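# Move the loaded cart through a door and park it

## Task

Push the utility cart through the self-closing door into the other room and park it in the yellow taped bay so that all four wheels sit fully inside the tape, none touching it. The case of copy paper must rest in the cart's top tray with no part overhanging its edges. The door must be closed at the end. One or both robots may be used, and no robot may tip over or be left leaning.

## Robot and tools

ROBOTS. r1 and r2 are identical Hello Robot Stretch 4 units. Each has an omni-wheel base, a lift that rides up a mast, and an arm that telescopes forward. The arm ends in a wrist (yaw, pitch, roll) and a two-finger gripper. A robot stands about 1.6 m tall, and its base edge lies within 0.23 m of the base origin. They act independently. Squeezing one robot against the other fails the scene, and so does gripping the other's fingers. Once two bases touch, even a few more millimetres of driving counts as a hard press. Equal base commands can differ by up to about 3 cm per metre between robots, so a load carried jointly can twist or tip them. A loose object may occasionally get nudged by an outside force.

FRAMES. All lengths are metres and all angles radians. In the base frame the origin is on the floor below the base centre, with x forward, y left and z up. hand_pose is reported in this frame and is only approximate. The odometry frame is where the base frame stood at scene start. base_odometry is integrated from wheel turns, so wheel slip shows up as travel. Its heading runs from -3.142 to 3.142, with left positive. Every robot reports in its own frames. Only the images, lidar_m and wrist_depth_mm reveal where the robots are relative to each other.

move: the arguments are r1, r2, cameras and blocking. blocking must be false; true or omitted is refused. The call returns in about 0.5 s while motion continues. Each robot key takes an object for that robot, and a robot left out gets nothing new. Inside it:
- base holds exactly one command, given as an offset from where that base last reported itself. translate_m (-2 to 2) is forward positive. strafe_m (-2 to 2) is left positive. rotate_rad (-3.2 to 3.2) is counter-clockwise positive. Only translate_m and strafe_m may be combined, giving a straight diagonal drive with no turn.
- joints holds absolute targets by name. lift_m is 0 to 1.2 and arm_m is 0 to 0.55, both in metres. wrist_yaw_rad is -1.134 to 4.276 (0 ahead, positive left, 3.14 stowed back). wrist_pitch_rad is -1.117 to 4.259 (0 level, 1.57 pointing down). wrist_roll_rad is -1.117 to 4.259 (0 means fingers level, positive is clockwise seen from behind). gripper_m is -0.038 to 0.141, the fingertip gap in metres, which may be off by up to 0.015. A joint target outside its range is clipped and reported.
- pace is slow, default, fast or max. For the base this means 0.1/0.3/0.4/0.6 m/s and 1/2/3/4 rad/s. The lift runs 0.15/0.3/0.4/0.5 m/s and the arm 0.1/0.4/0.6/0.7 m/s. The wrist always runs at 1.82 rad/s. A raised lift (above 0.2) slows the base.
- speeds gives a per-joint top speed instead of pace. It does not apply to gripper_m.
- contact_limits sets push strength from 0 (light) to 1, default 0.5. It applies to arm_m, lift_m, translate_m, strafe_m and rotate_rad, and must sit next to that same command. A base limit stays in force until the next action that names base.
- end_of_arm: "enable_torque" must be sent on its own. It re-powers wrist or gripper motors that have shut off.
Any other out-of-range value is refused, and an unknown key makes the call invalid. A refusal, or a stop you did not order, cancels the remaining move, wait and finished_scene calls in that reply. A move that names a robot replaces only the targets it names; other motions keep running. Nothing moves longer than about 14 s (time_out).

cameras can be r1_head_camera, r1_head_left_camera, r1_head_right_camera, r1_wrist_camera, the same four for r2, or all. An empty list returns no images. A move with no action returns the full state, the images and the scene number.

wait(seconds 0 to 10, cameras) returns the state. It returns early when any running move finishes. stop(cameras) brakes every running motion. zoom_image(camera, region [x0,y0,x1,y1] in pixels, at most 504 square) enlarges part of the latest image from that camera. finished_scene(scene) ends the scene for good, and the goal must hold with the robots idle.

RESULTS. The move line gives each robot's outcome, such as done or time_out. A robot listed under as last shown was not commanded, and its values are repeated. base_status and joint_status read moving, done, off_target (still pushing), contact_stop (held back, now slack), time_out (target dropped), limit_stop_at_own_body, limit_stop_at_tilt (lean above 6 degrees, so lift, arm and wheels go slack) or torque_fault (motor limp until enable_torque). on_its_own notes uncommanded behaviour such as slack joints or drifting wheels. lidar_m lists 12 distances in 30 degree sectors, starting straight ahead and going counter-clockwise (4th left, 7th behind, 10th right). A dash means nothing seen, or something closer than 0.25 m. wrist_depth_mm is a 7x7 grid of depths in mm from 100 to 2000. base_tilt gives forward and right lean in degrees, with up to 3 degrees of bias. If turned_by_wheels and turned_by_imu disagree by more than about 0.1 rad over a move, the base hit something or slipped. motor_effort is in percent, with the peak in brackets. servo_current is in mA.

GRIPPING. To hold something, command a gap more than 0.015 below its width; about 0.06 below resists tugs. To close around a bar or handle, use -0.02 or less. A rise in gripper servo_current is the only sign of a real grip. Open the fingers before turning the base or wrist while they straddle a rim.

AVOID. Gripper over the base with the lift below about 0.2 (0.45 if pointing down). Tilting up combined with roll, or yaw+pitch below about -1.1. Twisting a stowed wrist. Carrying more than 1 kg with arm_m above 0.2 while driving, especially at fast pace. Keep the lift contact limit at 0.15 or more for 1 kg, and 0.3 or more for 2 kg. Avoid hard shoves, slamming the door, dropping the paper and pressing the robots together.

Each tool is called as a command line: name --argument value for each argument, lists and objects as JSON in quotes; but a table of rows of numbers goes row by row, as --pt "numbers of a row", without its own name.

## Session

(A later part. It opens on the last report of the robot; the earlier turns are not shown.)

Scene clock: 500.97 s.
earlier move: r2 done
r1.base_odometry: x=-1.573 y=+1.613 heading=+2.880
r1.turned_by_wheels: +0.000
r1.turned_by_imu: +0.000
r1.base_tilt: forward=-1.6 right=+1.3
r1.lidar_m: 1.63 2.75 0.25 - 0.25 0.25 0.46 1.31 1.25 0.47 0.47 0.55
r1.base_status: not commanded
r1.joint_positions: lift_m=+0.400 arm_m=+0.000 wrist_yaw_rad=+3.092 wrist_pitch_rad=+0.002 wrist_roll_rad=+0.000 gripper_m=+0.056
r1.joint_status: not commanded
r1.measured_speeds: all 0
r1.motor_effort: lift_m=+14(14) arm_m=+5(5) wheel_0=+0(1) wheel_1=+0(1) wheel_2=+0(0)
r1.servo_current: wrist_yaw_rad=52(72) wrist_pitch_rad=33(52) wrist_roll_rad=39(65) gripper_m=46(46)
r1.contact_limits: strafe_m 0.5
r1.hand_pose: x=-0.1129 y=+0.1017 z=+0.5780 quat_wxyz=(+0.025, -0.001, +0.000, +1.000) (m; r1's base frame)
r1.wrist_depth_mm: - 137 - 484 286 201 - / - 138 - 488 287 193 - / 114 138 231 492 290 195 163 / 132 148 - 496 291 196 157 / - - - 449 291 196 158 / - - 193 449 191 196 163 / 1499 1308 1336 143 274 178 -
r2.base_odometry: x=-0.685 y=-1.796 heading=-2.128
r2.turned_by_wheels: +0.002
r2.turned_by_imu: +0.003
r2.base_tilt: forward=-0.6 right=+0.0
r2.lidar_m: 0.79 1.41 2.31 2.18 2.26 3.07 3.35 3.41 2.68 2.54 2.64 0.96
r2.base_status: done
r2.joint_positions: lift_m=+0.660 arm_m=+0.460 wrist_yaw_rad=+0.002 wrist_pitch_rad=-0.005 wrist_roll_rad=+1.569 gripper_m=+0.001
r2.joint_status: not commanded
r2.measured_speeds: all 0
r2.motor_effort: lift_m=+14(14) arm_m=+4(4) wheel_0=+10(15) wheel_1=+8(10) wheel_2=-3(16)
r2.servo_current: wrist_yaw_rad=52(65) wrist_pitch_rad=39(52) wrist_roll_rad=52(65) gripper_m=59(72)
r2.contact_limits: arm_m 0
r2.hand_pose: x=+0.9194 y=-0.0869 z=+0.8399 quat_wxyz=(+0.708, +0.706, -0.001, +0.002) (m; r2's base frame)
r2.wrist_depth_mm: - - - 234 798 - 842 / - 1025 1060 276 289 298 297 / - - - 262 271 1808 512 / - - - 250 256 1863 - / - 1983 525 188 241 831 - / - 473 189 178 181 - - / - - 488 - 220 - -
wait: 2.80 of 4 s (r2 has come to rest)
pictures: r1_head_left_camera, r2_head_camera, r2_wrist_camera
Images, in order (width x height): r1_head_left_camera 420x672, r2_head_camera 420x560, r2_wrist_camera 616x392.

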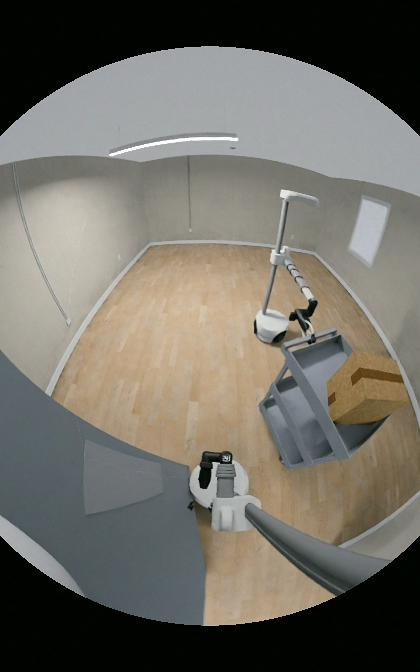

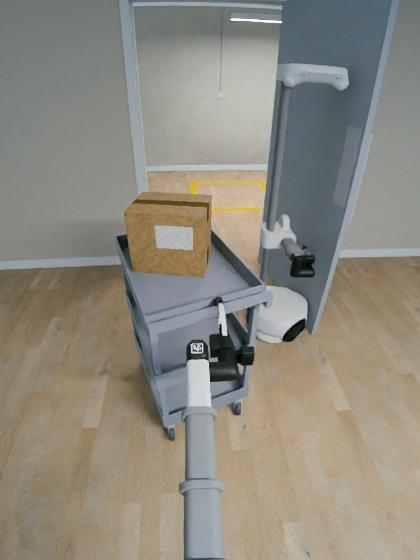

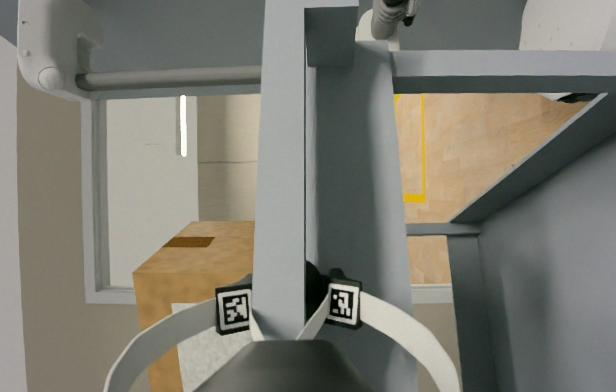

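move --blocking false --r2 '{"base":{"translate_m":-0.25,"strafe_m":0.0},"pace":"slow"}'

wait --seconds 5

move --blocking false --r2 '{"base":{"translate_m":0.05,"strafe_m":0.46},"pace":"slow"}'

wait --seconds 7

move --blocking false --r2 '{"base":{"translate_m":-0.55,"strafe_m":0.3},"pace":"slow"}'

wait --seconds 9 --cameras '["r1_head_left_camera","r2_wrist_camera","r2_head_camera"]'

Scene clock: 530.23 s.
move: r2 moving
r1: as last shown
r1.lidar_m: 1.62 2.78 0.25 - 0.25 0.25 0.48 1.29 1.26 0.48 0.45 0.56
r1.motor_effort: lift_m=+14(14) arm_m=+5(5) wheel_0=+0(1) wheel_1=+0(0) wheel_2=+0(0)
r1.servo_current: wrist_yaw_rad=59(59) wrist_pitch_rad=39(46) wrist_roll_rad=46(52) gripper_m=46(46)
r1.contact_limits: strafe_m 0.5
r1.wrist_depth_mm: - 137 - 488 287 202 - / - 138 - 488 289 193 - / 114 138 231 488 290 195 163 / 132 148 - 492 290 195 157 / - - - 449 291 196 157 / - - 193 455 191 196 163 / 1499 1308 1308 143 274 178 -
r2.base_odometry: x=-0.678 y=-1.786 heading=-2.128
r2.turned_by_wheels: +0.000
r2.turned_by_imu: +0.001
r2.base_tilt: forward=-0.7 right=+0.0
r2.lidar_m: 0.80 2.62 2.30 2.19 2.29 3.06 3.33 3.39 2.65 2.54 2.62 0.98
r2.base_status: translate_m moving; strafe_m moving
r2.joint_positions: lift_m=+0.660 arm_m=+0.460 wrist_yaw_rad=+0.003 wrist_pitch_rad=-0.005 wrist_roll_rad=+1.569 gripper_m=+0.001
r2.joint_status: not commanded
r2.measured_speeds: translate_m=-0.048 strafe_m=+0.000 rotate_rad=+0.000 lift_m=+0.000 arm_m=+0.000 wrist_yaw_rad=+0.000 wrist_pitch_rad=+0.000 wrist_roll_rad=+0.000
r2.motor_effort: lift_m=+14(14) arm_m=+4(5) wheel_0=-5(8) wheel_1=-3(8) wheel_2=+13(15)
r2.servo_current: wrist_yaw_rad=59(59) wrist_pitch_rad=39(46) wrist_roll_rad=46(59) gripper_m=59(65)
r2.contact_limits: arm_m 0
r2.hand_pose: x=+0.9195 y=-0.0866 z=+0.8399 quat_wxyz=(+0.708, +0.706, -0.001, +0.003) (m; r2's base frame)
r2.wrist_depth_mm: - - - 232 297 294 854 / 1025 1025 1042 276 287 301 298 / - - - 262 267 1863 521 / - - - 249 254 1863 - / - - 521 202 242 820 - / - 477 190 178 181 - - / - - 488 - 220 - -
pictures: none

Scene clock: 533.53 s.
earlier move: r2 done
r1.base_odometry: x=-1.573 y=+1.613 heading=+2.880
r1.turned_by_wheels: +0.000
r1.turned_by_imu: +0.000
r1.base_tilt: forward=-1.6 right=+1.3
r1.lidar_m: 1.79 2.76 0.25 - 0.25 0.25 0.45 1.28 1.25 2.79 0.45 0.46
r1.base_status: not commanded
r1.joint_positions: lift_m=+0.400 arm_m=+0.000 wrist_yaw_rad=+3.092 wrist_pitch_rad=+0.002 wrist_roll_rad=+0.000 gripper_m=+0.056
r1.joint_status: not commanded
r1.measured_speeds: all 0
r1.motor_effort: lift_m=+14(14) arm_m=+5(5) wheel_0=+0(1) wheel_1=+0(0) wheel_2=+0(0)
r1.servo_current: wrist_yaw_rad=52(72) wrist_pitch_rad=39(52) wrist_roll_rad=39(65) gripper_m=39(52)
r1.contact_limits: strafe_m 0.5
r1.hand_pose: x=-0.1129 y=+0.1017 z=+0.5780 quat_wxyz=(+0.025, -0.001, +0.000, +1.000) (m; r1's base frame)
r1.wrist_depth_mm: - 138 - 488 286 200 - / - 138 - 484 289 193 - / 114 138 232 492 290 195 163 / 132 148 - 500 293 195 156 / - - - 449 291 195 157 / - - 193 449 191 196 163 / 1464 1336 1308 143 274 178 -
r2.base_odometry: x=-0.553 y=-1.584 heading=-2.128
r2.turned_by_wheels: -0.001
r2.turned_by_imu: +0.000
r2.base_tilt: forward=-0.7 right=+0.1
r2.lidar_m: 0.84 2.82 2.27 2.20 2.28 3.04 3.08 3.17 2.67 2.53 2.63 0.93
r2.base_status: done
r2.joint_positions: lift_m=+0.660 arm_m=+0.460 wrist_yaw_rad=+0.003 wrist_pitch_rad=-0.005 wrist_roll_rad=+1.569 gripper_m=+0.001
r2.joint_status: not commanded
r2.measured_speeds: all 0
r2.motor_effort: lift_m=+14(14) arm_m=+4(5) wheel_0=-6(10) wheel_1=-6(8) wheel_2=+7(15)
r2.servo_current: wrist_yaw_rad=39(59) wrist_pitch_rad=39(52) wrist_roll_rad=46(59) gripper_m=72(72)
r2.contact_limits: arm_m 0
r2.hand_pose: x=+0.9195 y=-0.0866 z=+0.8399 quat_wxyz=(+0.708, +0.706, -0.001, +0.003) (m; r2's base frame)
r2.wrist_depth_mm: - - - 235 248 252 264 / - 1255 1229 243 245 1229 991 / - - - 241 242 1708 - / - - 521 239 239 831 - / - - 480 198 236 820 - / - - 187 178 181 820 - / - - 569 - - - -
wait: 3.30 of 5 s (r2 has come to rest)
pictures: none

Scene clock: 534.03 s.
move: r2 moving
r1: as last shown
r1.lidar_m: 1.79 2.76 0.25 - 0.25 0.25 0.47 1.31 1.25 2.79 0.46 0.47
r1.motor_effort: lift_m=+14(14) arm_m=+4(5) wheel_0=+0(1) wheel_1=+0(0) wheel_2=+0(0)
r1.servo_current: wrist_yaw_rad=39(59) wrist_pitch_rad=46(46) wrist_roll_rad=39(72) gripper_m=46(46)
r1.contact_limits: strafe_m 0.5
r1.wrist_depth_mm: - 138 - 484 286 202 - / - 138 - 488 289 193 - / 114 138 231 492 290 195 163 / 132 148 - 496 291 195 157 / - - - 445 291 195 157 / - - 194 449 191 195 163 / 1464 1281 1281 143 272 177 -
r2.base_odometry: x=-0.542 y=-1.592 heading=-2.130
r2.turned_by_wheels: -0.001
r2.turned_by_imu: -0.001
r2.base_tilt: forward=-0.7 right=+0.1
r2.lidar_m: 0.85 2.84 2.28 2.17 2.27 3.03 3.10 3.16 2.68 2.57 2.66 0.92
r2.base_status: translate_m moving; strafe_m moving
r2.joint_positions: lift_m=+0.660 arm_m=+0.460 wrist_yaw_rad=+0.000 wrist_pitch_rad=-0.005 wrist_roll_rad=+1.569 gripper_m=+0.001
r2.joint_status: not commanded
r2.measured_speeds: translate_m=+0.006 strafe_m=+0.053 rotate_rad=-0.006 lift_m=+0.000 arm_m=+0.000 wrist_yaw_rad=-0.018 wrist_pitch_rad=+0.000 wrist_roll_rad=+0.000
r2.motor_effort: lift_m=+14(14) arm_m=+4(4) wheel_0=-9(12) wheel_1=+5(6) wheel_2=-7(8)
r2.servo_current: wrist_yaw_rad=39(52) wrist_pitch_rad=46(46) wrist_roll_rad=52(59) gripper_m=59(72)
r2.contact_limits: arm_m 0
r2.hand_pose: x=+0.9192 y=-0.0875 z=+0.8399 quat_wxyz=(+0.708, +0.706, -0.002, +0.002) (m; r2's base frame)
r2.wrist_depth_mm: - - - 189 250 255 264 / - 1255 1281 245 245 1229 1008 / - - - 243 242 1808 - / - - 525 238 239 831 - / - - 484 198 235 820 - / - - 187 178 181 809 - / - - 569 - - - -
pictures: none

Scene clock: 539.37 s.
earlier move: r2 done
r1.base_odometry: x=-1.573 y=+1.613 heading=+2.880
r1.turned_by_wheels: +0.000
r1.turned_by_imu: +0.000
r1.base_tilt: forward=-1.6 right=+1.2
r1.lidar_m: 4.90 2.78 0.25 - 0.25 0.25 0.49 1.30 1.28 2.78 0.64 0.65
r1.base_status: not commanded
r1.joint_positions: lift_m=+0.400 arm_m=+0.000 wrist_yaw_rad=+3.092 wrist_pitch_rad=+0.002 wrist_roll_rad=+0.000 gripper_m=+0.056
r1.joint_status: not commanded
r1.measured_speeds: all 0
r1.motor_effort: lift_m=+14(14) arm_m=+5(5) wheel_0=+0(1) wheel_1=+0(0) wheel_2=+0(0)
r1.servo_current: wrist_yaw_rad=59(72) wrist_pitch_rad=39(52) wrist_roll_rad=39(72) gripper_m=39(52)
r1.contact_limits: strafe_m 0.5
r1.hand_pose: x=-0.1129 y=+0.1017 z=+0.5780 quat_wxyz=(+0.025, -0.001, +0.000, +1.000) (m; r1's base frame)
r1.wrist_depth_mm: - 138 - 484 285 202 - / - 138 - 488 289 193 - / 114 138 231 488 289 195 163 / 132 148 - 492 291 196 156 / - - - 449 291 196 157 / - - 193 452 191 196 163 / 1499 1308 1336 143 274 178 -
r2.base_odometry: x=-0.189 y=-1.870 heading=-2.129
r2.turned_by_wheels: +0.001
r2.turned_by_imu: +0.000
r2.base_tilt: forward=-0.7 right=+0.1
r2.lidar_m: 0.85 2.54 1.79 1.73 1.80 2.39 3.10 3.20 3.17 3.01 3.12 0.81
r2.base_status: done
r2.joint_positions: lift_m=+0.660 arm_m=+0.460 wrist_yaw_rad=-0.005 wrist_pitch_rad=-0.005 wrist_roll_rad=+1.569 gripper_m=+0.001
r2.joint_status: not commanded
r2.measured_speeds: all 0
r2.motor_effort: lift_m=+14(14) arm_m=+4(5) wheel_0=-6(16) wheel_1=+4(7) wheel_2=-6(14)
r2.servo_current: wrist_yaw_rad=39(65) wrist_pitch_rad=39(52) wrist_roll_rad=46(59) gripper_m=59(72)
r2.contact_limits: arm_m 0
r2.hand_pose: x=+0.9188 y=-0.0889 z=+0.8399 quat_wxyz=(+0.708, +0.706, -0.003, +0.000) (m; r2's base frame)
r2.wrist_depth_mm: - 504 462 167 171 - - / - 442 410 180 182 732 - / - 500 439 138 194 798 - / - - 549 204 209 - - / - - - 214 227 1921 - / - - 185 176 175 1708 512 / - - - - - 1708 1229
wait: 5.33 of 7 s (r2 has come to rest)
pictures: none

Scene clock: 539.87 s.
move: r2 moving
r1: as last shown
r1.base_tilt: forward=-1.6 right=+1.3
r1.lidar_m: 4.92 2.80 0.25 - 0.25 0.25 0.48 1.29 1.28 2.79 0.65 0.66
r1.servo_current: wrist_yaw_rad=39(65) wrist_pitch_rad=39(46) wrist_roll_rad=39(65) gripper_m=39(46)
r1.contact_limits: strafe_m 0.5
r1.wrist_depth_mm: - 138 - 484 285 201 - / - 138 - 488 289 193 - / 114 138 230 496 290 195 163 / 132 149 - 496 290 195 156 / - - - 452 293 196 156 / - - 194 449 191 195 163 / 1464 1308 1281 143 274 178 -
r2.base_odometry: x=-0.177 y=-1.864 heading=-2.130
r2.turned_by_wheels: +0.000
r2.turned_by_imu: -0.001
r2.base_tilt: forward=-0.6 right=+0.1
r2.lidar_m: 0.84 2.56 1.81 1.72 1.79 2.41 3.14 3.20 3.18 3.00 3.12 0.82
r2.base_status: translate_m moving; strafe_m moving
r2.joint_positions: lift_m=+0.660 arm_m=+0.460 wrist_yaw_rad=-0.005 wrist_pitch_rad=-0.005 wrist_roll_rad=+1.569 gripper_m=+0.001
r2.joint_status: not commanded
r2.measured_speeds: translate_m=-0.049 strafe_m=+0.028 rotate_rad=+0.000 lift_m=+0.000 arm_m=+0.000 wrist_yaw_rad=+0.000 wrist_pitch_rad=+0.000 wrist_roll_rad=+0.000
r2.motor_effort: lift_m=+14(14) arm_m=+3(4) wheel_0=-11(13) wheel_1=-3(6) wheel_2=+10(11)
r2.servo_current: wrist_yaw_rad=52(52) wrist_pitch_rad=39(52) wrist_roll_rad=52(59) gripper_m=65(72)
r2.contact_limits: arm_m 0
r2.hand_pose: x=+0.9188 y=-0.0889 z=+0.8399 quat_wxyz=(+0.708, +0.706, -0.003, +0.000) (m; r2's base frame)
r2.wrist_depth_mm: - 504 462 167 173 - - / - 452 415 181 183 732 - / - 500 442 139 196 798 - / - - 544 206 210 - - / - - - 214 229 1983 - / - - 187 178 182 1708 504 / - - - - - 1756 459
pictures: none

Scene clock: 546.80 s.
earlier move: r2 done
r1.base_odometry: x=-1.573 y=+1.613 heading=+2.880
r1.turned_by_wheels: +0.000
r1.turned_by_imu: +0.000
r1.base_tilt: forward=-1.6 right=+1.3
r1.lidar_m: 4.92 2.78 0.25 - 0.25 0.25 0.50 1.27 1.27 2.79 1.26 1.31
r1.base_status: not commanded
r1.joint_positions: lift_m=+0.400 arm_m=+0.000 wrist_yaw_rad=+3.092 wrist_pitch_rad=+0.002 wrist_roll_rad=+0.000 gripper_m=+0.056
r1.joint_status: not commanded
r1.measured_speeds: all 0
r1.motor_effort: lift_m=+14(14) arm_m=+5(5) wheel_0=+0(1) wheel_1=+0(0) wheel_2=+0(0)
r1.servo_current: wrist_yaw_rad=65(72) wrist_pitch_rad=39(52) wrist_roll_rad=65(72) gripper_m=39(46)
r1.contact_limits: strafe_m 0.5
r1.hand_pose: x=-0.1129 y=+0.1017 z=+0.5780 quat_wxyz=(+0.025, -0.001, +0.000, +1.000) (m; r1's base frame)
r1.wrist_depth_mm: - 137 - 484 287 202 - / - 138 - 488 289 193 - / 114 138 231 492 290 194 163 / 132 149 - 492 290 195 157 / - - - 445 293 196 157 / - - 193 452 191 196 163 / 1464 1308 1308 143 273 178 -
r2.base_odometry: x=+0.356 y=-1.563 heading=-2.128
r2.turned_by_wheels: +0.001
r2.turned_by_imu: +0.005
r2.base_tilt: forward=-0.7 right=+0.0
r2.lidar_m: 0.85 2.08 1.49 1.41 1.46 1.99 2.58 2.66 3.49 3.32 3.41 0.85
r2.base_status: done
r2.joint_positions: lift_m=+0.660 arm_m=+0.460 wrist_yaw_rad=+0.003 wrist_pitch_rad=-0.005 wrist_roll_rad=+1.569 gripper_m=+0.001
r2.joint_status: not commanded
r2.measured_speeds: all 0
r2.motor_effort: lift_m=+14(15) arm_m=-4(4) wheel_0=+0(14) wheel_1=-3(7) wheel_2=+10(14)
r2.servo_current: wrist_yaw_rad=33(59) wrist_pitch_rad=52(52) wrist_roll_rad=52(65) gripper_m=59(72)
r2.contact_limits: arm_m 0
r2.hand_pose: x=+0.9195 y=-0.0866 z=+0.8399 quat_wxyz=(+0.708, +0.706, -0.001, +0.003) (m; r2's base frame)
r2.wrist_depth_mm: - - - 196 198 1661 - / - - 554 203 205 732 - / - - 455 158 213 809 - / - - 480 218 220 831 - / - - 559 227 231 - - / - - 185 178 182 - - / - - - - 134 1661 504
wait: 6.93 of 9 s (r2 has come to rest)
pictures: r1_head_left_camera, r2_head_camera, r2_wrist_camera
Images, in order (width x height): r1_head_left_camera 420x672, r2_head_camera 420x560, r2_wrist_camera 616x392.

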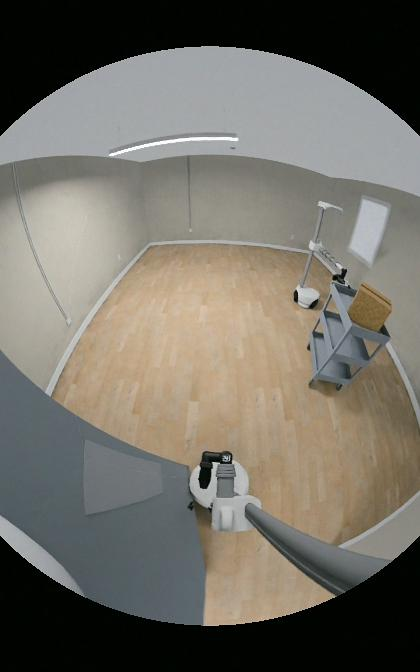

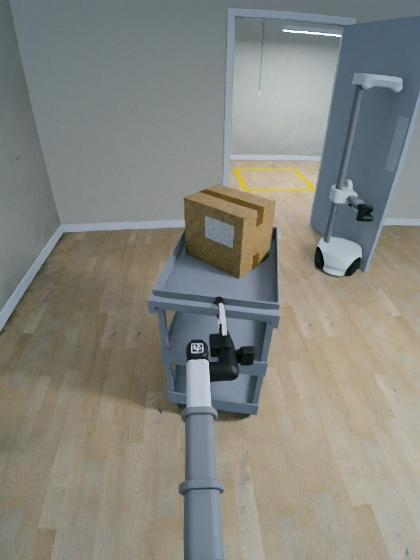

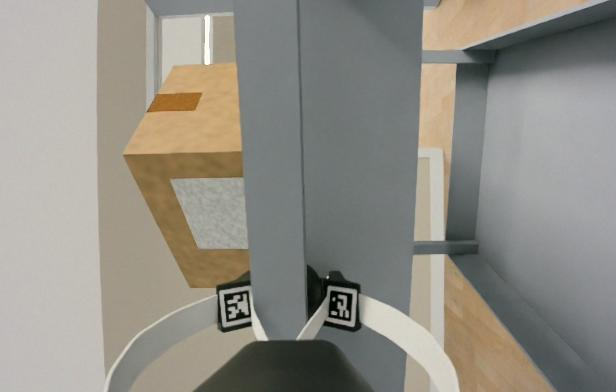

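move --blocking false --r2 '{"base":{"translate_m":0.02,"strafe_m":0.1},"pace":"slow"}'

wait --seconds 4

move --blocking false --r2 '{"base":{"translate_m":0.28,"strafe_m":-0.12},"pace":"slow"}'

wait --seconds 5 --cameras '["r2_wrist_camera","r2_head_camera"]'

Scene clock: 554.07 s.
move: r2 moving
r1: as last shown
r1.lidar_m: 4.91 2.78 0.25 - 0.25 0.25 0.47 1.31 1.27 2.79 1.27 1.32
r1.servo_current: wrist_yaw_rad=46(91) wrist_pitch_rad=39(52) wrist_roll_rad=39(78) gripper_m=39(46)
r1.contact_limits: strafe_m 0.5
r1.wrist_depth_mm: - 138 - 480 286 201 - / - 138 - 488 289 193 - / 114 138 231 492 290 195 162 / 132 148 - 496 290 195 156 / - - - 449 293 195 157 / - - 194 452 191 196 163 / 1464 1308 1336 143 274 178 -
r2.base_odometry: x=+0.366 y=-1.571 heading=-2.129
r2.turned_by_wheels: -0.001
r2.turned_by_imu: +0.000
r2.base_tilt: forward=-0.6 right=+0.0
r2.lidar_m: 0.85 2.06 1.47 1.40 1.43 1.99 2.56 2.65 3.51 3.35 3.43 0.86
r2.base_status: translate_m moving; strafe_m moving
r2.joint_positions: lift_m=+0.660 arm_m=+0.460 wrist_yaw_rad=+0.002 wrist_pitch_rad=-0.005 wrist_roll_rad=+1.569 gripper_m=+0.001
r2.joint_status: not commanded
r2.measured_speeds: translate_m=+0.010 strafe_m=+0.050 rotate_rad=+0.000 lift_m=+0.000 arm_m=+0.000 wrist_yaw_rad=-0.017 wrist_pitch_rad=+0.000 wrist_roll_rad=+0.000
r2.motor_effort: lift_m=+14(14) arm_m=-3(4) wheel_0=-9(9) wheel_1=+5(9) wheel_2=-6(9)
r2.servo_current: wrist_yaw_rad=39(59) wrist_pitch_rad=46(46) wrist_roll_rad=59(59) gripper_m=65(65)
r2.contact_limits: arm_m 0
r2.hand_pose: x=+0.9195 y=-0.0868 z=+0.8399 quat_wxyz=(+0.708, +0.706, -0.001, +0.003) (m; r2's base frame)
r2.wrist_depth_mm: - - - 198 200 1756 - / - - 569 207 208 741 - / - - 452 159 214 798 - / - - 477 220 222 831 - / - - 554 227 231 - - / - - 184 178 183 - - / - - - - 246 1708 508
pictures: none

Scene clock: 555.83 s.
earlier move: r2 done
r1.base_odometry: x=-1.573 y=+1.613 heading=+2.880
r1.turned_by_wheels: +0.000
r1.turned_by_imu: +0.000
r1.base_tilt: forward=-1.6 right=+1.3
r1.lidar_m: 4.90 2.76 0.25 - 0.25 0.25 0.46 1.29 1.26 2.78 1.31 1.27
r1.base_status: not commanded
r1.joint_positions: lift_m=+0.400 arm_m=+0.000 wrist_yaw_rad=+3.092 wrist_pitch_rad=+0.002 wrist_roll_rad=+0.000 gripper_m=+0.056
r1.joint_status: not commanded
r1.measured_speeds: all 0
r1.motor_effort: lift_m=+14(14) arm_m=+5(5) wheel_0=+0(1) wheel_1=+0(0) wheel_2=+0(0)
r1.servo_current: wrist_yaw_rad=65(91) wrist_pitch_rad=39(52) wrist_roll_rad=39(78) gripper_m=46(52)
r1.contact_limits: strafe_m 0.5
r1.hand_pose: x=-0.1129 y=+0.1017 z=+0.5780 quat_wxyz=(+0.025, -0.001, +0.000, +1.000) (m; r1's base frame)
r1.wrist_depth_mm: - 138 - 480 285 202 - / - 137 - 488 289 193 - / 113 138 231 488 290 194 163 / 132 148 - 496 291 195 156 / - - - 449 293 195 157 / - - 195 452 191 195 163 / 1499 1336 1281 143 273 178 -
r2.base_odometry: x=+0.430 y=-1.632 heading=-2.129
r2.turned_by_wheels: +0.000
r2.turned_by_imu: +0.000
r2.base_tilt: forward=-0.7 right=+0.1
r2.lidar_m: 0.84 1.95 1.40 1.32 1.33 1.85 2.61 2.69 3.59 3.42 3.57 0.84
r2.base_status: done
r2.joint_positions: lift_m=+0.660 arm_m=+0.460 wrist_yaw_rad=-0.005 wrist_pitch_rad=-0.005 wrist_roll_rad=+1.569 gripper_m=+0.001
r2.joint_status: not commanded
r2.measured_speeds: all 0
r2.motor_effort: lift_m=+14(15) arm_m=-3(4) wheel_0=-5(17) wheel_1=+5(9) wheel_2=-10(15)
r2.servo_current: wrist_yaw_rad=65(65) wrist_pitch_rad=46(52) wrist_roll_rad=33(59) gripper_m=59(65)
r2.contact_limits: arm_m 0
r2.hand_pose: x=+0.9188 y=-0.0889 z=+0.8399 quat_wxyz=(+0.708, +0.706, -0.004, +0.000) (m; r2's base frame)
r2.wrist_depth_mm: - - 535 183 184 715 - / - - 462 141 195 750 - / - 473 439 202 206 798 - / - - 504 212 216 - - / - - 615 224 229 - - / - - 187 177 173 1863 - / - - - - 253 1756 484
wait: 1.77 of 4 s (r2 has come to rest)
pictures: none

Scene clock: 556.33 s.
move: r2 moving
r1: as last shown
r1.lidar_m: 4.90 2.77 0.25 - 0.25 0.25 0.49 1.27 1.27 2.79 1.30 1.26
r1.servo_current: wrist_yaw_rad=46(65) wrist_pitch_rad=39(46) wrist_roll_rad=59(59) gripper_m=39(46)
r1.contact_limits: strafe_m 0.5
r1.wrist_depth_mm: - 138 - 484 286 201 - / - 138 - 492 287 194 - / 113 138 232 488 290 194 162 / 132 148 - 492 291 195 156 / - - - 449 293 196 157 / - - 194 452 191 196 163 / 1464 1308 1336 143 273 178 -
r2.base_odometry: x=+0.420 y=-1.640 heading=-2.129
r2.turned_by_wheels: +0.001
r2.turned_by_imu: +0.001
r2.base_tilt: forward=-0.8 right=+0.1
r2.lidar_m: 0.84 1.97 1.39 1.33 1.36 1.81 2.60 2.68 3.57 3.42 3.52 0.84
r2.base_status: translate_m moving; strafe_m moving
r2.joint_positions: lift_m=+0.660 arm_m=+0.460 wrist_yaw_rad=-0.005 wrist_pitch_rad=-0.005 wrist_roll_rad=+1.569 gripper_m=+0.001
r2.joint_status: not commanded
r2.measured_speeds: translate_m=+0.048 strafe_m=-0.020 rotate_rad=+0.000 lift_m=+0.000 arm_m=+0.000 wrist_yaw_rad=+0.000 wrist_pitch_rad=+0.000 wrist_roll_rad=+0.000
r2.motor_effort: lift_m=+14(14) arm_m=+0(4) wheel_0=+10(11) wheel_1=+7(7) wheel_2=-12(15)
r2.servo_current: wrist_yaw_rad=52(59) wrist_pitch_rad=46(46) wrist_roll_rad=39(59) gripper_m=59(65)
r2.contact_limits: arm_m 0
r2.hand_pose: x=+0.9188 y=-0.0889 z=+0.8399 quat_wxyz=(+0.708, +0.706, -0.004, +0.000) (m; r2's base frame)
r2.wrist_depth_mm: - - 525 181 182 715 - / - - 459 139 191 741 - / - 469 430 198 202 798 - / - - 508 210 214 - - / - - 621 223 228 - - / - - 188 174 174 1808 521 / - - - - 252 1863 480
pictures: none

Scene clock: 560.07 s.
earlier move: r2 done
r1.base_odometry: x=-1.573 y=+1.613 heading=+2.880
r1.turned_by_wheels: +0.000
r1.turned_by_imu: +0.000
r1.base_tilt: forward=-1.6 right=+1.3
r1.lidar_m: 4.92 2.74 0.25 - 0.25 0.25 0.49 1.29 1.25 2.80 1.03 1.34
r1.base_status: not commanded
r1.joint_positions: lift_m=+0.400 arm_m=+0.000 wrist_yaw_rad=+3.092 wrist_pitch_rad=+0.002 wrist_roll_rad=+0.000 gripper_m=+0.056
r1.joint_status: not commanded
r1.measured_speeds: all 0
r1.motor_effort: lift_m=+14(14) arm_m=+5(5) wheel_0=+0(1) wheel_1=+0(0) wheel_2=+0(0)
r1.servo_current: wrist_yaw_rad=39(72) wrist_pitch_rad=46(52) wrist_roll_rad=39(65) gripper_m=46(52)
r1.contact_limits: strafe_m 0.5
r1.hand_pose: x=-0.1129 y=+0.1017 z=+0.5780 quat_wxyz=(+0.025, -0.001, +0.000, +1.000) (m; r1's base frame)
r1.wrist_depth_mm: - 137 - 484 285 202 - / - 138 - 488 289 193 - / 113 138 231 500 290 195 163 / 132 148 - 496 291 195 156 / - - - 449 293 196 157 / - - 194 449 191 196 163 / 1499 1308 1336 143 273 178 -
r2.base_odometry: x=+0.181 y=-1.806 heading=-2.128
r2.turned_by_wheels: +0.001
r2.turned_by_imu: +0.004
r2.base_tilt: forward=-0.7 right=+0.1
r2.lidar_m: 0.83 2.13 1.52 1.44 1.47 2.02 2.89 2.97 3.47 3.30 3.43 0.86
r2.base_status: done
r2.joint_positions: lift_m=+0.660 arm_m=+0.460 wrist_yaw_rad=+0.003 wrist_pitch_rad=-0.005 wrist_roll_rad=+1.569 gripper_m=+0.001
r2.joint_status: not commanded
r2.measured_speeds: all 0
r2.motor_effort: lift_m=+14(14) arm_m=+4(4) wheel_0=+9(18) wheel_1=+8(10) wheel_2=-2(15)
r2.servo_current: wrist_yaw_rad=52(59) wrist_pitch_rad=46(52) wrist_roll_rad=33(65) gripper_m=59(72)
r2.contact_limits: arm_m 0
r2.hand_pose: x=+0.9196 y=-0.0864 z=+0.8399 quat_wxyz=(+0.708, +0.706, -0.001, +0.003) (m; r2's base frame)
r2.wrist_depth_mm: - - 569 183 185 723 - / - - 480 141 194 750 - / - 466 433 201 205 809 - / - - 496 212 215 - - / - - 603 223 229 - - / - - 187 176 182 1863 - / - - - - 250 1708 480
wait: 3.73 of 5 s (r2 has come to rest)
pictures: r2_head_camera, r2_wrist_camera
Images, in order (width x height): r2_head_camera 420x560, r2_wrist_camera 616x392.

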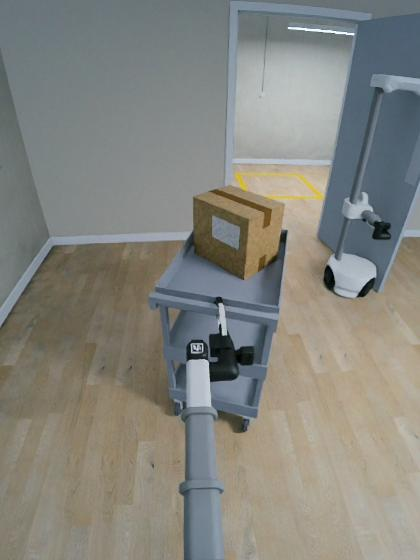

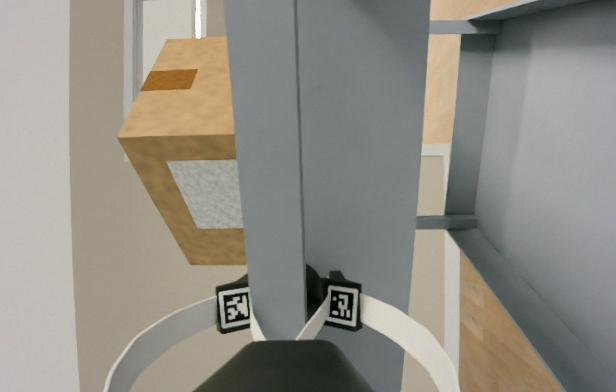

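move --blocking false --r2 '{"base":{"translate_m":0.0,"strafe_m":0.05},"pace":"slow"}'

wait --seconds 2

move --blocking false --r2 '{"base":{"translate_m":0.35,"strafe_m":-0.135},"pace":"slow"}'

wait --seconds 6 --cameras '["r2_wrist_camera","r2_head_camera","r1_head_left_camera"]'

Scene clock: 568.30 s.
move: r2 moving
r1: as last shown
r1.lidar_m: 4.91 2.79 0.25 - 0.25 0.26 0.49 1.32 1.28 2.78 1.05 1.35
r1.servo_current: wrist_yaw_rad=39(59) wrist_pitch_rad=46(46) wrist_roll_rad=52(59) gripper_m=39(46)
r1.contact_limits: strafe_m 0.5
r1.wrist_depth_mm: - 138 - 477 286 201 - / - 138 - 484 289 192 - / 114 138 230 488 290 195 162 / 132 148 - 492 291 196 157 / - - - 449 293 195 157 / - - 193 452 191 196 163 / 1499 1308 1308 143 274 177 -
r2.base_odometry: x=+0.193 y=-1.814 heading=-2.128
r2.turned_by_wheels: +0.000
r2.turned_by_imu: +0.000
r2.base_tilt: forward=-0.7 right=+0.1
r2.lidar_m: 0.86 2.08 1.49 1.40 1.47 1.98 2.87 2.99 3.48 3.32 3.41 0.85
r2.base_status: translate_m moving; strafe_m moving
r2.joint_positions: lift_m=+0.660 arm_m=+0.460 wrist_yaw_rad=+0.002 wrist_pitch_rad=-0.005 wrist_roll_rad=+1.569 gripper_m=+0.001
r2.joint_status: not commanded
r2.measured_speeds: translate_m=+0.000 strafe_m=+0.056 rotate_rad=+0.000 lift_m=+0.000 arm_m=+0.000 wrist_yaw_rad=-0.023 wrist_pitch_rad=+0.000 wrist_roll_rad=+0.000
r2.motor_effort: lift_m=+14(14) arm_m=+4(4) wheel_0=-7(11) wheel_1=+5(10) wheel_2=+1(3)
r2.servo_current: wrist_yaw_rad=52(65) wrist_pitch_rad=39(46) wrist_roll_rad=46(59) gripper_m=59(72)
r2.contact_limits: arm_m 0
r2.hand_pose: x=+0.9195 y=-0.0868 z=+0.8399 quat_wxyz=(+0.708, +0.706, -0.001, +0.003) (m; r2's base frame)
r2.wrist_depth_mm: - - - 185 187 715 - / - - 484 194 196 759 - / - 462 439 203 206 788 - / - - 496 213 217 - - / - - 609 225 229 - - / - - 187 178 175 1863 - / - - - - 251 1756 473
pictures: none

Scene clock: 569.40 s.
earlier move: r2 done
r1.base_odometry: x=-1.573 y=+1.613 heading=+2.880
r1.turned_by_wheels: +0.000
r1.turned_by_imu: +0.000
r1.base_tilt: forward=-1.6 right=+1.3
r1.lidar_m: 4.90 2.76 0.25 - 0.25 0.25 0.50 1.30 1.27 2.79 1.05 1.36
r1.base_status: not commanded
r1.joint_positions: lift_m=+0.400 arm_m=+0.000 wrist_yaw_rad=+3.092 wrist_pitch_rad=+0.002 wrist_roll_rad=+0.000 gripper_m=+0.056
r1.joint_status: not commanded
r1.measured_speeds: all 0
r1.motor_effort: lift_m=+14(14) arm_m=+5(5) wheel_0=-1(1) wheel_1=+0(0) wheel_2=+0(0)
r1.servo_current: wrist_yaw_rad=33(65) wrist_pitch_rad=33(52) wrist_roll_rad=26(65) gripper_m=39(46)
r1.contact_limits: strafe_m 0.5
r1.hand_pose: x=-0.1129 y=+0.1017 z=+0.5780 quat_wxyz=(+0.025, -0.001, +0.000, +1.000) (m; r1's base frame)
r1.wrist_depth_mm: - 137 - 484 286 202 - / - 138 - 492 289 193 - / 114 138 229 492 289 193 163 / 132 148 - 492 290 195 157 / - - - 449 291 195 157 / - - 193 452 190 195 163 / 1499 1336 1336 143 273 178 -
r2.base_odometry: x=+0.223 y=-1.833 heading=-2.129
r2.turned_by_wheels: +0.000
r2.turned_by_imu: -0.001
r2.base_tilt: forward=-0.7 right=+0.1
r2.lidar_m: 0.83 2.07 1.48 1.40 1.45 1.95 2.89 2.96 3.54 3.35 3.45 0.82
r2.base_status: done
r2.joint_positions: lift_m=+0.660 arm_m=+0.460 wrist_yaw_rad=-0.003 wrist_pitch_rad=-0.005 wrist_roll_rad=+1.569 gripper_m=+0.001
r2.joint_status: not commanded
r2.measured_speeds: all 0
r2.motor_effort: lift_m=+14(14) arm_m=+4(4) wheel_0=-10(14) wheel_1=+2(10) wheel_2=+0(3)
r2.servo_current: wrist_yaw_rad=46(65) wrist_pitch_rad=46(52) wrist_roll_rad=52(65) gripper_m=65(72)
r2.contact_limits: arm_m 0
r2.hand_pose: x=+0.9190 y=-0.0884 z=+0.8399 quat_wxyz=(+0.708, +0.706, -0.003, +0.001) (m; r2's base frame)
r2.wrist_depth_mm: - - 549 183 184 715 - / - - 462 141 194 750 - / - 469 439 200 205 788 - / - - 504 212 216 - - / - - 627 214 229 - - / - - 187 178 176 1921 521 / - - - - 254 1576 480
wait: 1.10 of 2 s (r2 has come to rest)
pictures: none

Scene clock: 569.90 s.
move: r2 moving
r1: as last shown
r1.base_tilt: forward=-1.6 right=+1.2
r1.lidar_m: 4.92 2.77 0.25 - 0.25 0.25 0.50 1.30 1.27 2.78 1.05 1.39
r1.motor_effort: lift_m=+14(14) arm_m=+5(5) wheel_0=+0(0) wheel_1=+0(0) wheel_2=+0(0)
r1.servo_current: wrist_yaw_rad=59(65) wrist_pitch_rad=39(39) wrist_roll_rad=46(52) gripper_m=46(46)
r1.contact_limits: strafe_m 0.5
r1.wrist_depth_mm: - 138 - 480 286 201 - / - 138 - 492 289 193 - / 114 138 231 492 290 195 163 / 132 148 - 496 291 196 156 / - - - 449 293 195 157 / - - 193 449 191 196 163 / 1464 1336 1308 143 273 178 -
r2.base_odometry: x=+0.213 y=-1.840 heading=-2.129
r2.turned_by_wheels: +0.000
r2.turned_by_imu: +0.000
r2.base_tilt: forward=-0.7 right=+0.1
r2.lidar_m: 0.84 2.07 1.49 1.40 1.46 1.94 2.89 2.98 3.48 3.36 3.43 0.84
r2.base_status: translate_m moving; strafe_m moving
r2.joint_positions: lift_m=+0.660 arm_m=+0.460 wrist_yaw_rad=-0.003 wrist_pitch_rad=-0.005 wrist_roll_rad=+1.569 gripper_m=+0.001
r2.joint_status: not commanded
r2.measured_speeds: translate_m=+0.048 strafe_m=-0.019 rotate_rad=+0.003 lift_m=+0.000 arm_m=+0.000 wrist_yaw_rad=+0.000 wrist_pitch_rad=+0.000 wrist_roll_rad=+0.000
r2.motor_effort: lift_m=+14(14) arm_m=+4(4) wheel_0=+11(11) wheel_1=+3(6) wheel_2=-11(12)
r2.servo_current: wrist_yaw_rad=46(52) wrist_pitch_rad=39(46) wrist_roll_rad=46(59) gripper_m=59(65)
r2.contact_limits: arm_m 0
r2.hand_pose: x=+0.9190 y=-0.0884 z=+0.8399 quat_wxyz=(+0.708, +0.706, -0.003, +0.001) (m; r2's base frame)
r2.wrist_depth_mm: - - 521 182 182 723 - / - - 455 138 191 759 - / - 473 430 199 202 809 - / - - 508 210 214 - - / - - 634 224 228 - - / - - 185 177 176 1863 521 / - - - - - 1576 477
pictures: none

Scene clock: 574.37 s.
earlier move: r2 done
r1.base_odometry: x=-1.573 y=+1.613 heading=+2.880
r1.turned_by_wheels: +0.000
r1.turned_by_imu: +0.000
r1.base_tilt: forward=-1.6 right=+1.3
r1.lidar_m: 4.91 2.76 0.25 - 0.25 0.25 0.47 1.30 1.27 0.91 0.84 1.73
r1.base_status: not commanded
r1.joint_positions: lift_m=+0.400 arm_m=+0.000 wrist_yaw_rad=+3.092 wrist_pitch_rad=+0.002 wrist_roll_rad=+0.000 gripper_m=+0.056
r1.joint_status: not commanded
r1.measured_speeds: all 0
r1.motor_effort: lift_m=+14(14) arm_m=+5(5) wheel_0=+0(1) wheel_1=+0(0) wheel_2=+0(0)
r1.servo_current: wrist_yaw_rad=59(72) wrist_pitch_rad=46(52) wrist_roll_rad=72(72) gripper_m=39(52)
r1.contact_limits: strafe_m 0.5
r1.hand_pose: x=-0.1129 y=+0.1017 z=+0.5780 quat_wxyz=(+0.025, -0.001, +0.000, +1.000) (m; r1's base frame)
r1.wrist_depth_mm: - 138 - 484 286 201 - / - 138 - 488 289 193 - / 114 138 231 488 290 194 163 / 132 148 - 496 291 195 157 / - - - 449 291 195 157 / - - 194 452 191 196 163 / 1430 1308 1336 143 276 178 -
r2.base_odometry: x=-0.077 y=-2.058 heading=-2.128
r2.turned_by_wheels: +0.001
r2.turned_by_imu: +0.005
r2.base_tilt: forward=-0.7 right=+0.1
r2.lidar_m: 0.85 2.23 1.63 1.54 1.61 2.15 3.27 3.32 3.37 3.20 3.32 0.86
r2.base_status: done
r2.joint_positions: lift_m=+0.660 arm_m=+0.460 wrist_yaw_rad=+0.003 wrist_pitch_rad=-0.005 wrist_roll_rad=+1.569 gripper_m=+0.001
r2.joint_status: not commanded
r2.measured_speeds: all 0
r2.motor_effort: lift_m=+14(14) arm_m=+4(4) wheel_0=+8(17) wheel_1=+5(10) wheel_2=-3(12)
r2.servo_current: wrist_yaw_rad=46(65) wrist_pitch_rad=46(52) wrist_roll_rad=52(65) gripper_m=65(72)
r2.contact_limits: arm_m 0
r2.hand_pose: x=+0.9196 y=-0.0864 z=+0.8399 quat_wxyz=(+0.708, +0.706, -0.001, +0.003) (m; r2's base frame)
r2.wrist_depth_mm: - - - 199 201 1756 591 / - - 580 206 207 732 - / - 508 455 159 214 798 - / - 488 469 220 222 820 - / - - 549 209 230 - - / - - 185 177 182 - - / - - - - 244 1618 496
wait: 4.47 of 6 s (r2 has come to rest)
pictures: r1_head_left_camera, r2_head_camera, r2_wrist_camera
Images, in order (width x height): r1_head_left_camera 420x672, r2_head_camera 420x560, r2_wrist_camera 616x392.

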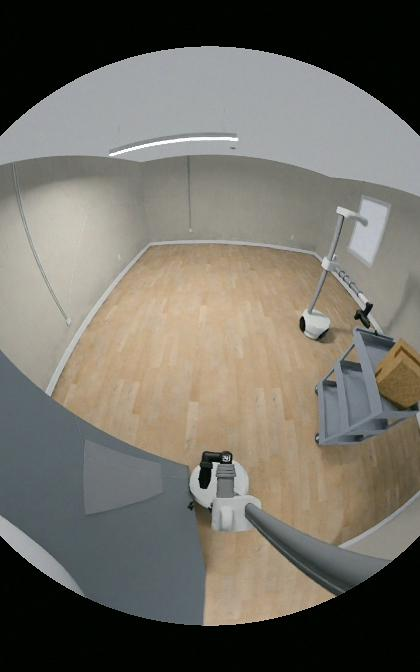

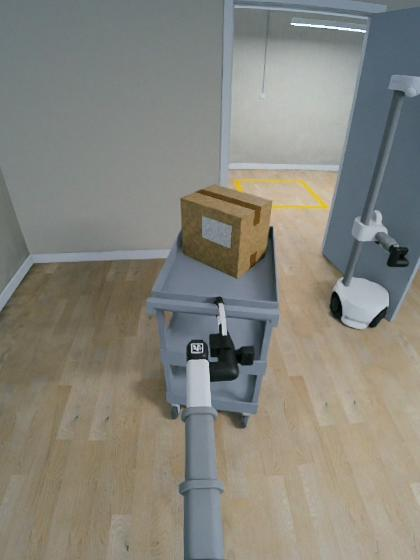

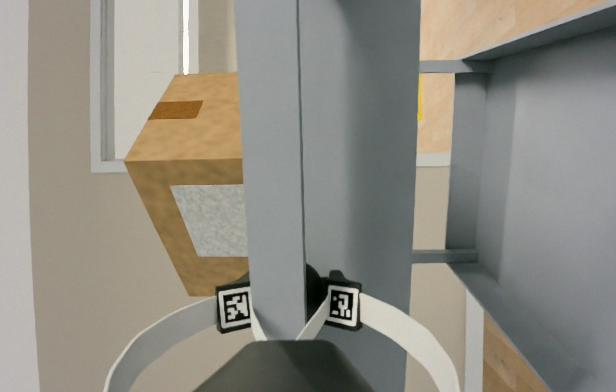

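move --blocking false --r2 '{"base":{"translate_m":0.05,"strafe_m":0.19},"pace":"slow"}'

wait --seconds 4

move --blocking false --r2 '{"base":{"translate_m":0.25,"strafe_m":-0.14},"pace":"slow"}'

wait --seconds 6 --cameras '["r2_wrist_camera","r2_head_camera","r1_head_right_camera"]'

Scene clock: 583.60 s.
move: r2 moving
r1: as last shown
r1.lidar_m: 4.91 2.78 0.25 - 0.25 0.25 0.48 1.31 1.27 0.89 0.86 1.73
r1.servo_current: wrist_yaw_rad=46(59) wrist_pitch_rad=33(52) wrist_roll_rad=46(65) gripper_m=46(46)
r1.contact_limits: strafe_m 0.5
r1.wrist_depth_mm: - 138 - 484 287 202 - / - 138 - 492 289 193 - / 114 138 230 492 290 194 163 / 132 148 - 492 291 195 157 / - - - 449 293 196 157 / - - 195 452 191 196 163 / 1464 1308 1366 143 273 178 -
r2.base_odometry: x=-0.068 y=-2.068 heading=-2.129
r2.turned_by_wheels: -0.001
r2.turned_by_imu: +0.000
r2.base_tilt: forward=-0.7 right=+0.1
r2.lidar_m: 0.86 2.24 1.59 1.54 1.59 2.14 3.25 3.35 3.37 3.22 3.36 0.88
r2.base_status: translate_m moving; strafe_m moving
r2.joint_positions: lift_m=+0.660 arm_m=+0.460 wrist_yaw_rad=+0.002 wrist_pitch_rad=-0.005 wrist_roll_rad=+1.569 gripper_m=+0.001
r2.joint_status: not commanded
r2.measured_speeds: translate_m=+0.013 strafe_m=+0.050 rotate_rad=-0.004 lift_m=+0.000 arm_m=+0.000 wrist_yaw_rad=-0.025 wrist_pitch_rad=+0.000 wrist_roll_rad=+0.000
r2.motor_effort: lift_m=+14(14) arm_m=+4(4) wheel_0=-3(9) wheel_1=+10(10) wheel_2=-8(9)
r2.servo_current: wrist_yaw_rad=33(52) wrist_pitch_rad=52(52) wrist_roll_rad=59(59) gripper_m=65(72)
r2.contact_limits: arm_m 0
r2.hand_pose: x=+0.9194 y=-0.0869 z=+0.8399 quat_wxyz=(+0.708, +0.706, -0.001, +0.002) (m; r2's base frame)
r2.wrist_depth_mm: - - - 202 204 1756 580 / - - 591 208 209 750 - / - 1863 455 160 216 798 - / - 480 469 220 223 820 - / - - 544 228 229 - - / - - 187 177 182 - - / - - - - - 1618 496
pictures: none

Scene clock: 586.30 s.
earlier move: r2 done
r1.base_odometry: x=-1.573 y=+1.613 heading=+2.880
r1.turned_by_wheels: +0.000
r1.turned_by_imu: +0.000
r1.base_tilt: forward=-1.6 right=+1.3
r1.lidar_m: 4.92 2.79 0.25 - 0.25 0.25 0.49 1.31 1.28 0.96 0.87 1.97
r1.base_status: not commanded
r1.joint_positions: lift_m=+0.400 arm_m=+0.000 wrist_yaw_rad=+3.092 wrist_pitch_rad=+0.002 wrist_roll_rad=+0.000 gripper_m=+0.056
r1.joint_status: not commanded
r1.measured_speeds: all 0
r1.motor_effort: lift_m=+14(14) arm_m=+5(5) wheel_0=-1(1) wheel_1=+0(0) wheel_2=+0(0)
r1.servo_current: wrist_yaw_rad=52(72) wrist_pitch_rad=46(52) wrist_roll_rad=65(65) gripper_m=39(52)
r1.contact_limits: strafe_m 0.5
r1.hand_pose: x=-0.1129 y=+0.1017 z=+0.5780 quat_wxyz=(+0.025, -0.001, +0.000, +1.000) (m; r1's base frame)
r1.wrist_depth_mm: - 138 - 484 285 201 - / - 138 - 488 289 192 - / 114 138 231 492 290 195 162 / 132 148 - 496 291 196 157 / - - - 449 291 195 157 / - - 194 452 191 196 163 / 1499 1308 1308 143 273 178 -
r2.base_odometry: x=+0.058 y=-2.201 heading=-2.129
r2.turned_by_wheels: +0.000
r2.turned_by_imu: -0.002
r2.base_tilt: forward=-0.7 right=+0.1
r2.lidar_m: 0.82 1.96 1.43 1.35 1.37 1.89 3.31 3.35 3.53 3.38 2.13 0.83
r2.base_status: done
r2.joint_positions: lift_m=+0.660 arm_m=+0.460 wrist_yaw_rad=-0.004 wrist_pitch_rad=-0.005 wrist_roll_rad=+1.569 gripper_m=+0.001
r2.joint_status: not commanded
r2.measured_speeds: all 0
r2.motor_effort: lift_m=+14(14) arm_m=+4(4) wheel_0=-9(16) wheel_1=+2(10) wheel_2=-7(13)
r2.servo_current: wrist_yaw_rad=46(59) wrist_pitch_rad=39(52) wrist_roll_rad=33(59) gripper_m=65(72)
r2.contact_limits: arm_m 0
r2.hand_pose: x=+0.9189 y=-0.0885 z=+0.8399 quat_wxyz=(+0.708, +0.706, -0.003, +0.000) (m; r2's base frame)
r2.wrist_depth_mm: - 1983 459 168 171 707 - / - 433 413 181 183 732 - / - 466 442 192 196 788 - / - - 544 206 211 - - / - - 161 213 229 1756 - / - - 182 178 182 1708 512 / - - - - - 1576 1229
wait: 2.70 of 4 s (r2 has come to rest)
pictures: none

Scene clock: 586.80 s.
move: r2 moving
r1: as last shown
r1.lidar_m: 4.91 2.79 0.25 - 0.25 0.25 0.49 1.29 1.27 0.97 0.88 1.95
r1.motor_effort: lift_m=+14(14) arm_m=+5(5) wheel_0=+0(1) wheel_1=+0(0) wheel_2=+0(0)
r1.servo_current: wrist_yaw_rad=59(65) wrist_pitch_rad=46(52) wrist_roll_rad=39(52) gripper_m=39(46)
r1.contact_limits: strafe_m 0.5
r1.wrist_depth_mm: - 137 - 484 286 201 - / - 138 - 484 289 193 - / 114 138 230 488 290 195 163 / 132 148 - 496 290 195 157 / - - - 452 294 196 157 / - - 195 452 191 195 163 / 1499 1281 1336 143 274 178 -
r2.base_odometry: x=+0.046 y=-2.208 heading=-2.128
r2.turned_by_wheels: +0.001
r2.turned_by_imu: +0.001
r2.base_tilt: forward=-0.7 right=+0.0
r2.lidar_m: 0.83 1.96 1.43 1.34 1.40 1.89 3.33 3.39 3.55 3.40 2.12 0.81
r2.base_status: translate_m moving; strafe_m moving
r2.joint_positions: lift_m=+0.660 arm_m=+0.460 wrist_yaw_rad=-0.003 wrist_pitch_rad=-0.005 wrist_roll_rad=+1.569 gripper_m=+0.001
r2.joint_status: not commanded
r2.measured_speeds: translate_m=+0.048 strafe_m=-0.028 rotate_rad=-0.002 lift_m=+0.000 arm_m=+0.000 wrist_yaw_rad=+0.007 wrist_pitch_rad=+0.000 wrist_roll_rad=+0.000
r2.motor_effort: lift_m=+14(14) arm_m=+4(4) wheel_0=+10(13) wheel_1=+5(5) wheel_2=-9(13)
r2.servo_current: wrist_yaw_rad=39(59) wrist_pitch_rad=46(46) wrist_roll_rad=52(59) gripper_m=59(72)
r2.contact_limits: arm_m 0
r2.hand_pose: x=+0.9190 y=-0.0883 z=+0.8399 quat_wxyz=(+0.708, +0.706, -0.003, +0.001) (m; r2's base frame)
r2.wrist_depth_mm: - 488 445 164 167 - - / - 427 410 174 178 723 - / - 462 442 186 192 809 - / - - 544 146 206 - - / - - - 210 225 1808 - / - - 179 175 181 1708 504 / - - - - - 1537 1205
pictures: none

Scene clock: 590.33 s.
earlier move: r2 done
r1.base_odometry: x=-1.573 y=+1.613 heading=+2.880
r1.turned_by_wheels: +0.000
r1.turned_by_imu: +0.000
r1.base_tilt: forward=-1.6 right=+1.3
r1.lidar_m: 4.91 2.80 0.25 - 0.25 0.25 0.48 1.29 1.27 0.78 0.92 1.70
r1.base_status: not commanded
r1.joint_positions: lift_m=+0.400 arm_m=+0.000 wrist_yaw_rad=+3.092 wrist_pitch_rad=+0.002 wrist_roll_rad=+0.000 gripper_m=+0.056
r1.joint_status: not commanded
r1.measured_speeds: all 0
r1.motor_effort: lift_m=+14(14) arm_m=+5(5) wheel_0=+0(1) wheel_1=+0(0) wheel_2=+0(0)
r1.servo_current: wrist_yaw_rad=59(78) wrist_pitch_rad=46(52) wrist_roll_rad=46(65) gripper_m=39(46)
r1.contact_limits: strafe_m 0.5
r1.hand_pose: x=-0.1129 y=+0.1017 z=+0.5780 quat_wxyz=(+0.025, -0.001, +0.000, +1.000) (m; r1's base frame)
r1.wrist_depth_mm: - 138 - 484 286 201 - / - 138 - 488 290 193 - / 114 138 231 492 290 194 162 / 132 148 - 496 291 195 157 / - - - 445 291 196 157 / - - 193 449 191 195 164 / 1464 1308 1308 142 274 178 -
r2.base_odometry: x=-0.193 y=-2.339 heading=-2.128
r2.turned_by_wheels: +0.000
r2.turned_by_imu: +0.004
r2.base_tilt: forward=-0.7 right=+0.1
r2.lidar_m: 0.86 2.17 1.59 1.49 1.56 2.06 3.61 3.68 3.40 3.24 1.77 0.85
r2.base_status: done
r2.joint_positions: lift_m=+0.660 arm_m=+0.460 wrist_yaw_rad=+0.004 wrist_pitch_rad=-0.005 wrist_roll_rad=+1.569 gripper_m=+0.001
r2.joint_status: not commanded
r2.measured_speeds: all 0
r2.motor_effort: lift_m=+14(14) arm_m=+4(4) wheel_0=+10(19) wheel_1=+7(11) wheel_2=-2(13)
r2.servo_current: wrist_yaw_rad=46(59) wrist_pitch_rad=46(52) wrist_roll_rad=46(59) gripper_m=65(72)
r2.contact_limits: arm_m 0
r2.hand_pose: x=+0.9196 y=-0.0864 z=+0.8399 quat_wxyz=(+0.708, +0.706, +0.000, +0.003) (m; r2's base frame)
r2.wrist_depth_mm: - - - 138 190 723 - / 1661 - 492 195 198 750 - / 1618 459 445 204 208 788 - / - 492 488 214 217 - - / - - 591 224 229 - - / - - 183 177 182 1576 - / - - - - 248 - 484
wait: 3.53 of 6 s (r2 has come to rest)
pictures: r1_head_right_camera, r2_head_camera, r2_wrist_camera
Images, in order (width x height): r1_head_right_camera 420x672, r2_head_camera 420x560, r2_wrist_camera 616x392.

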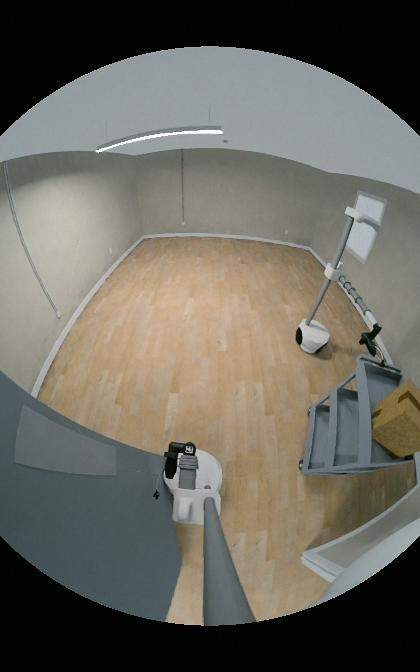

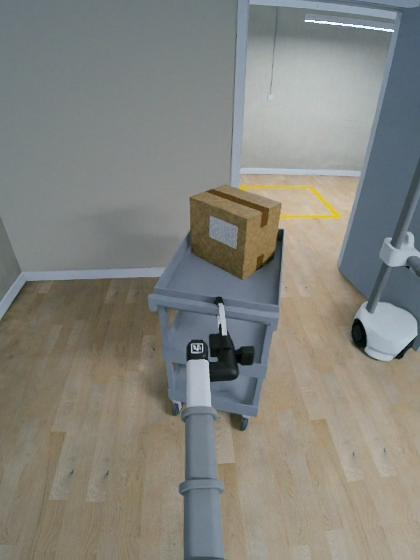

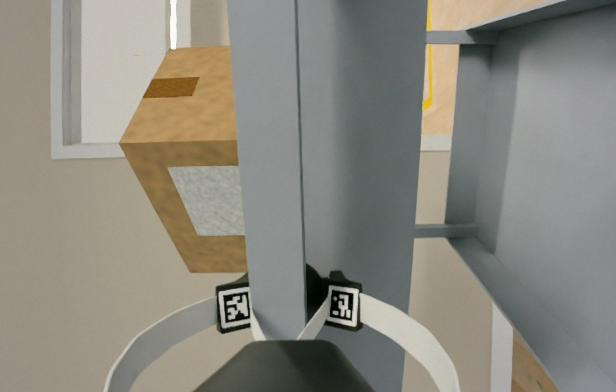

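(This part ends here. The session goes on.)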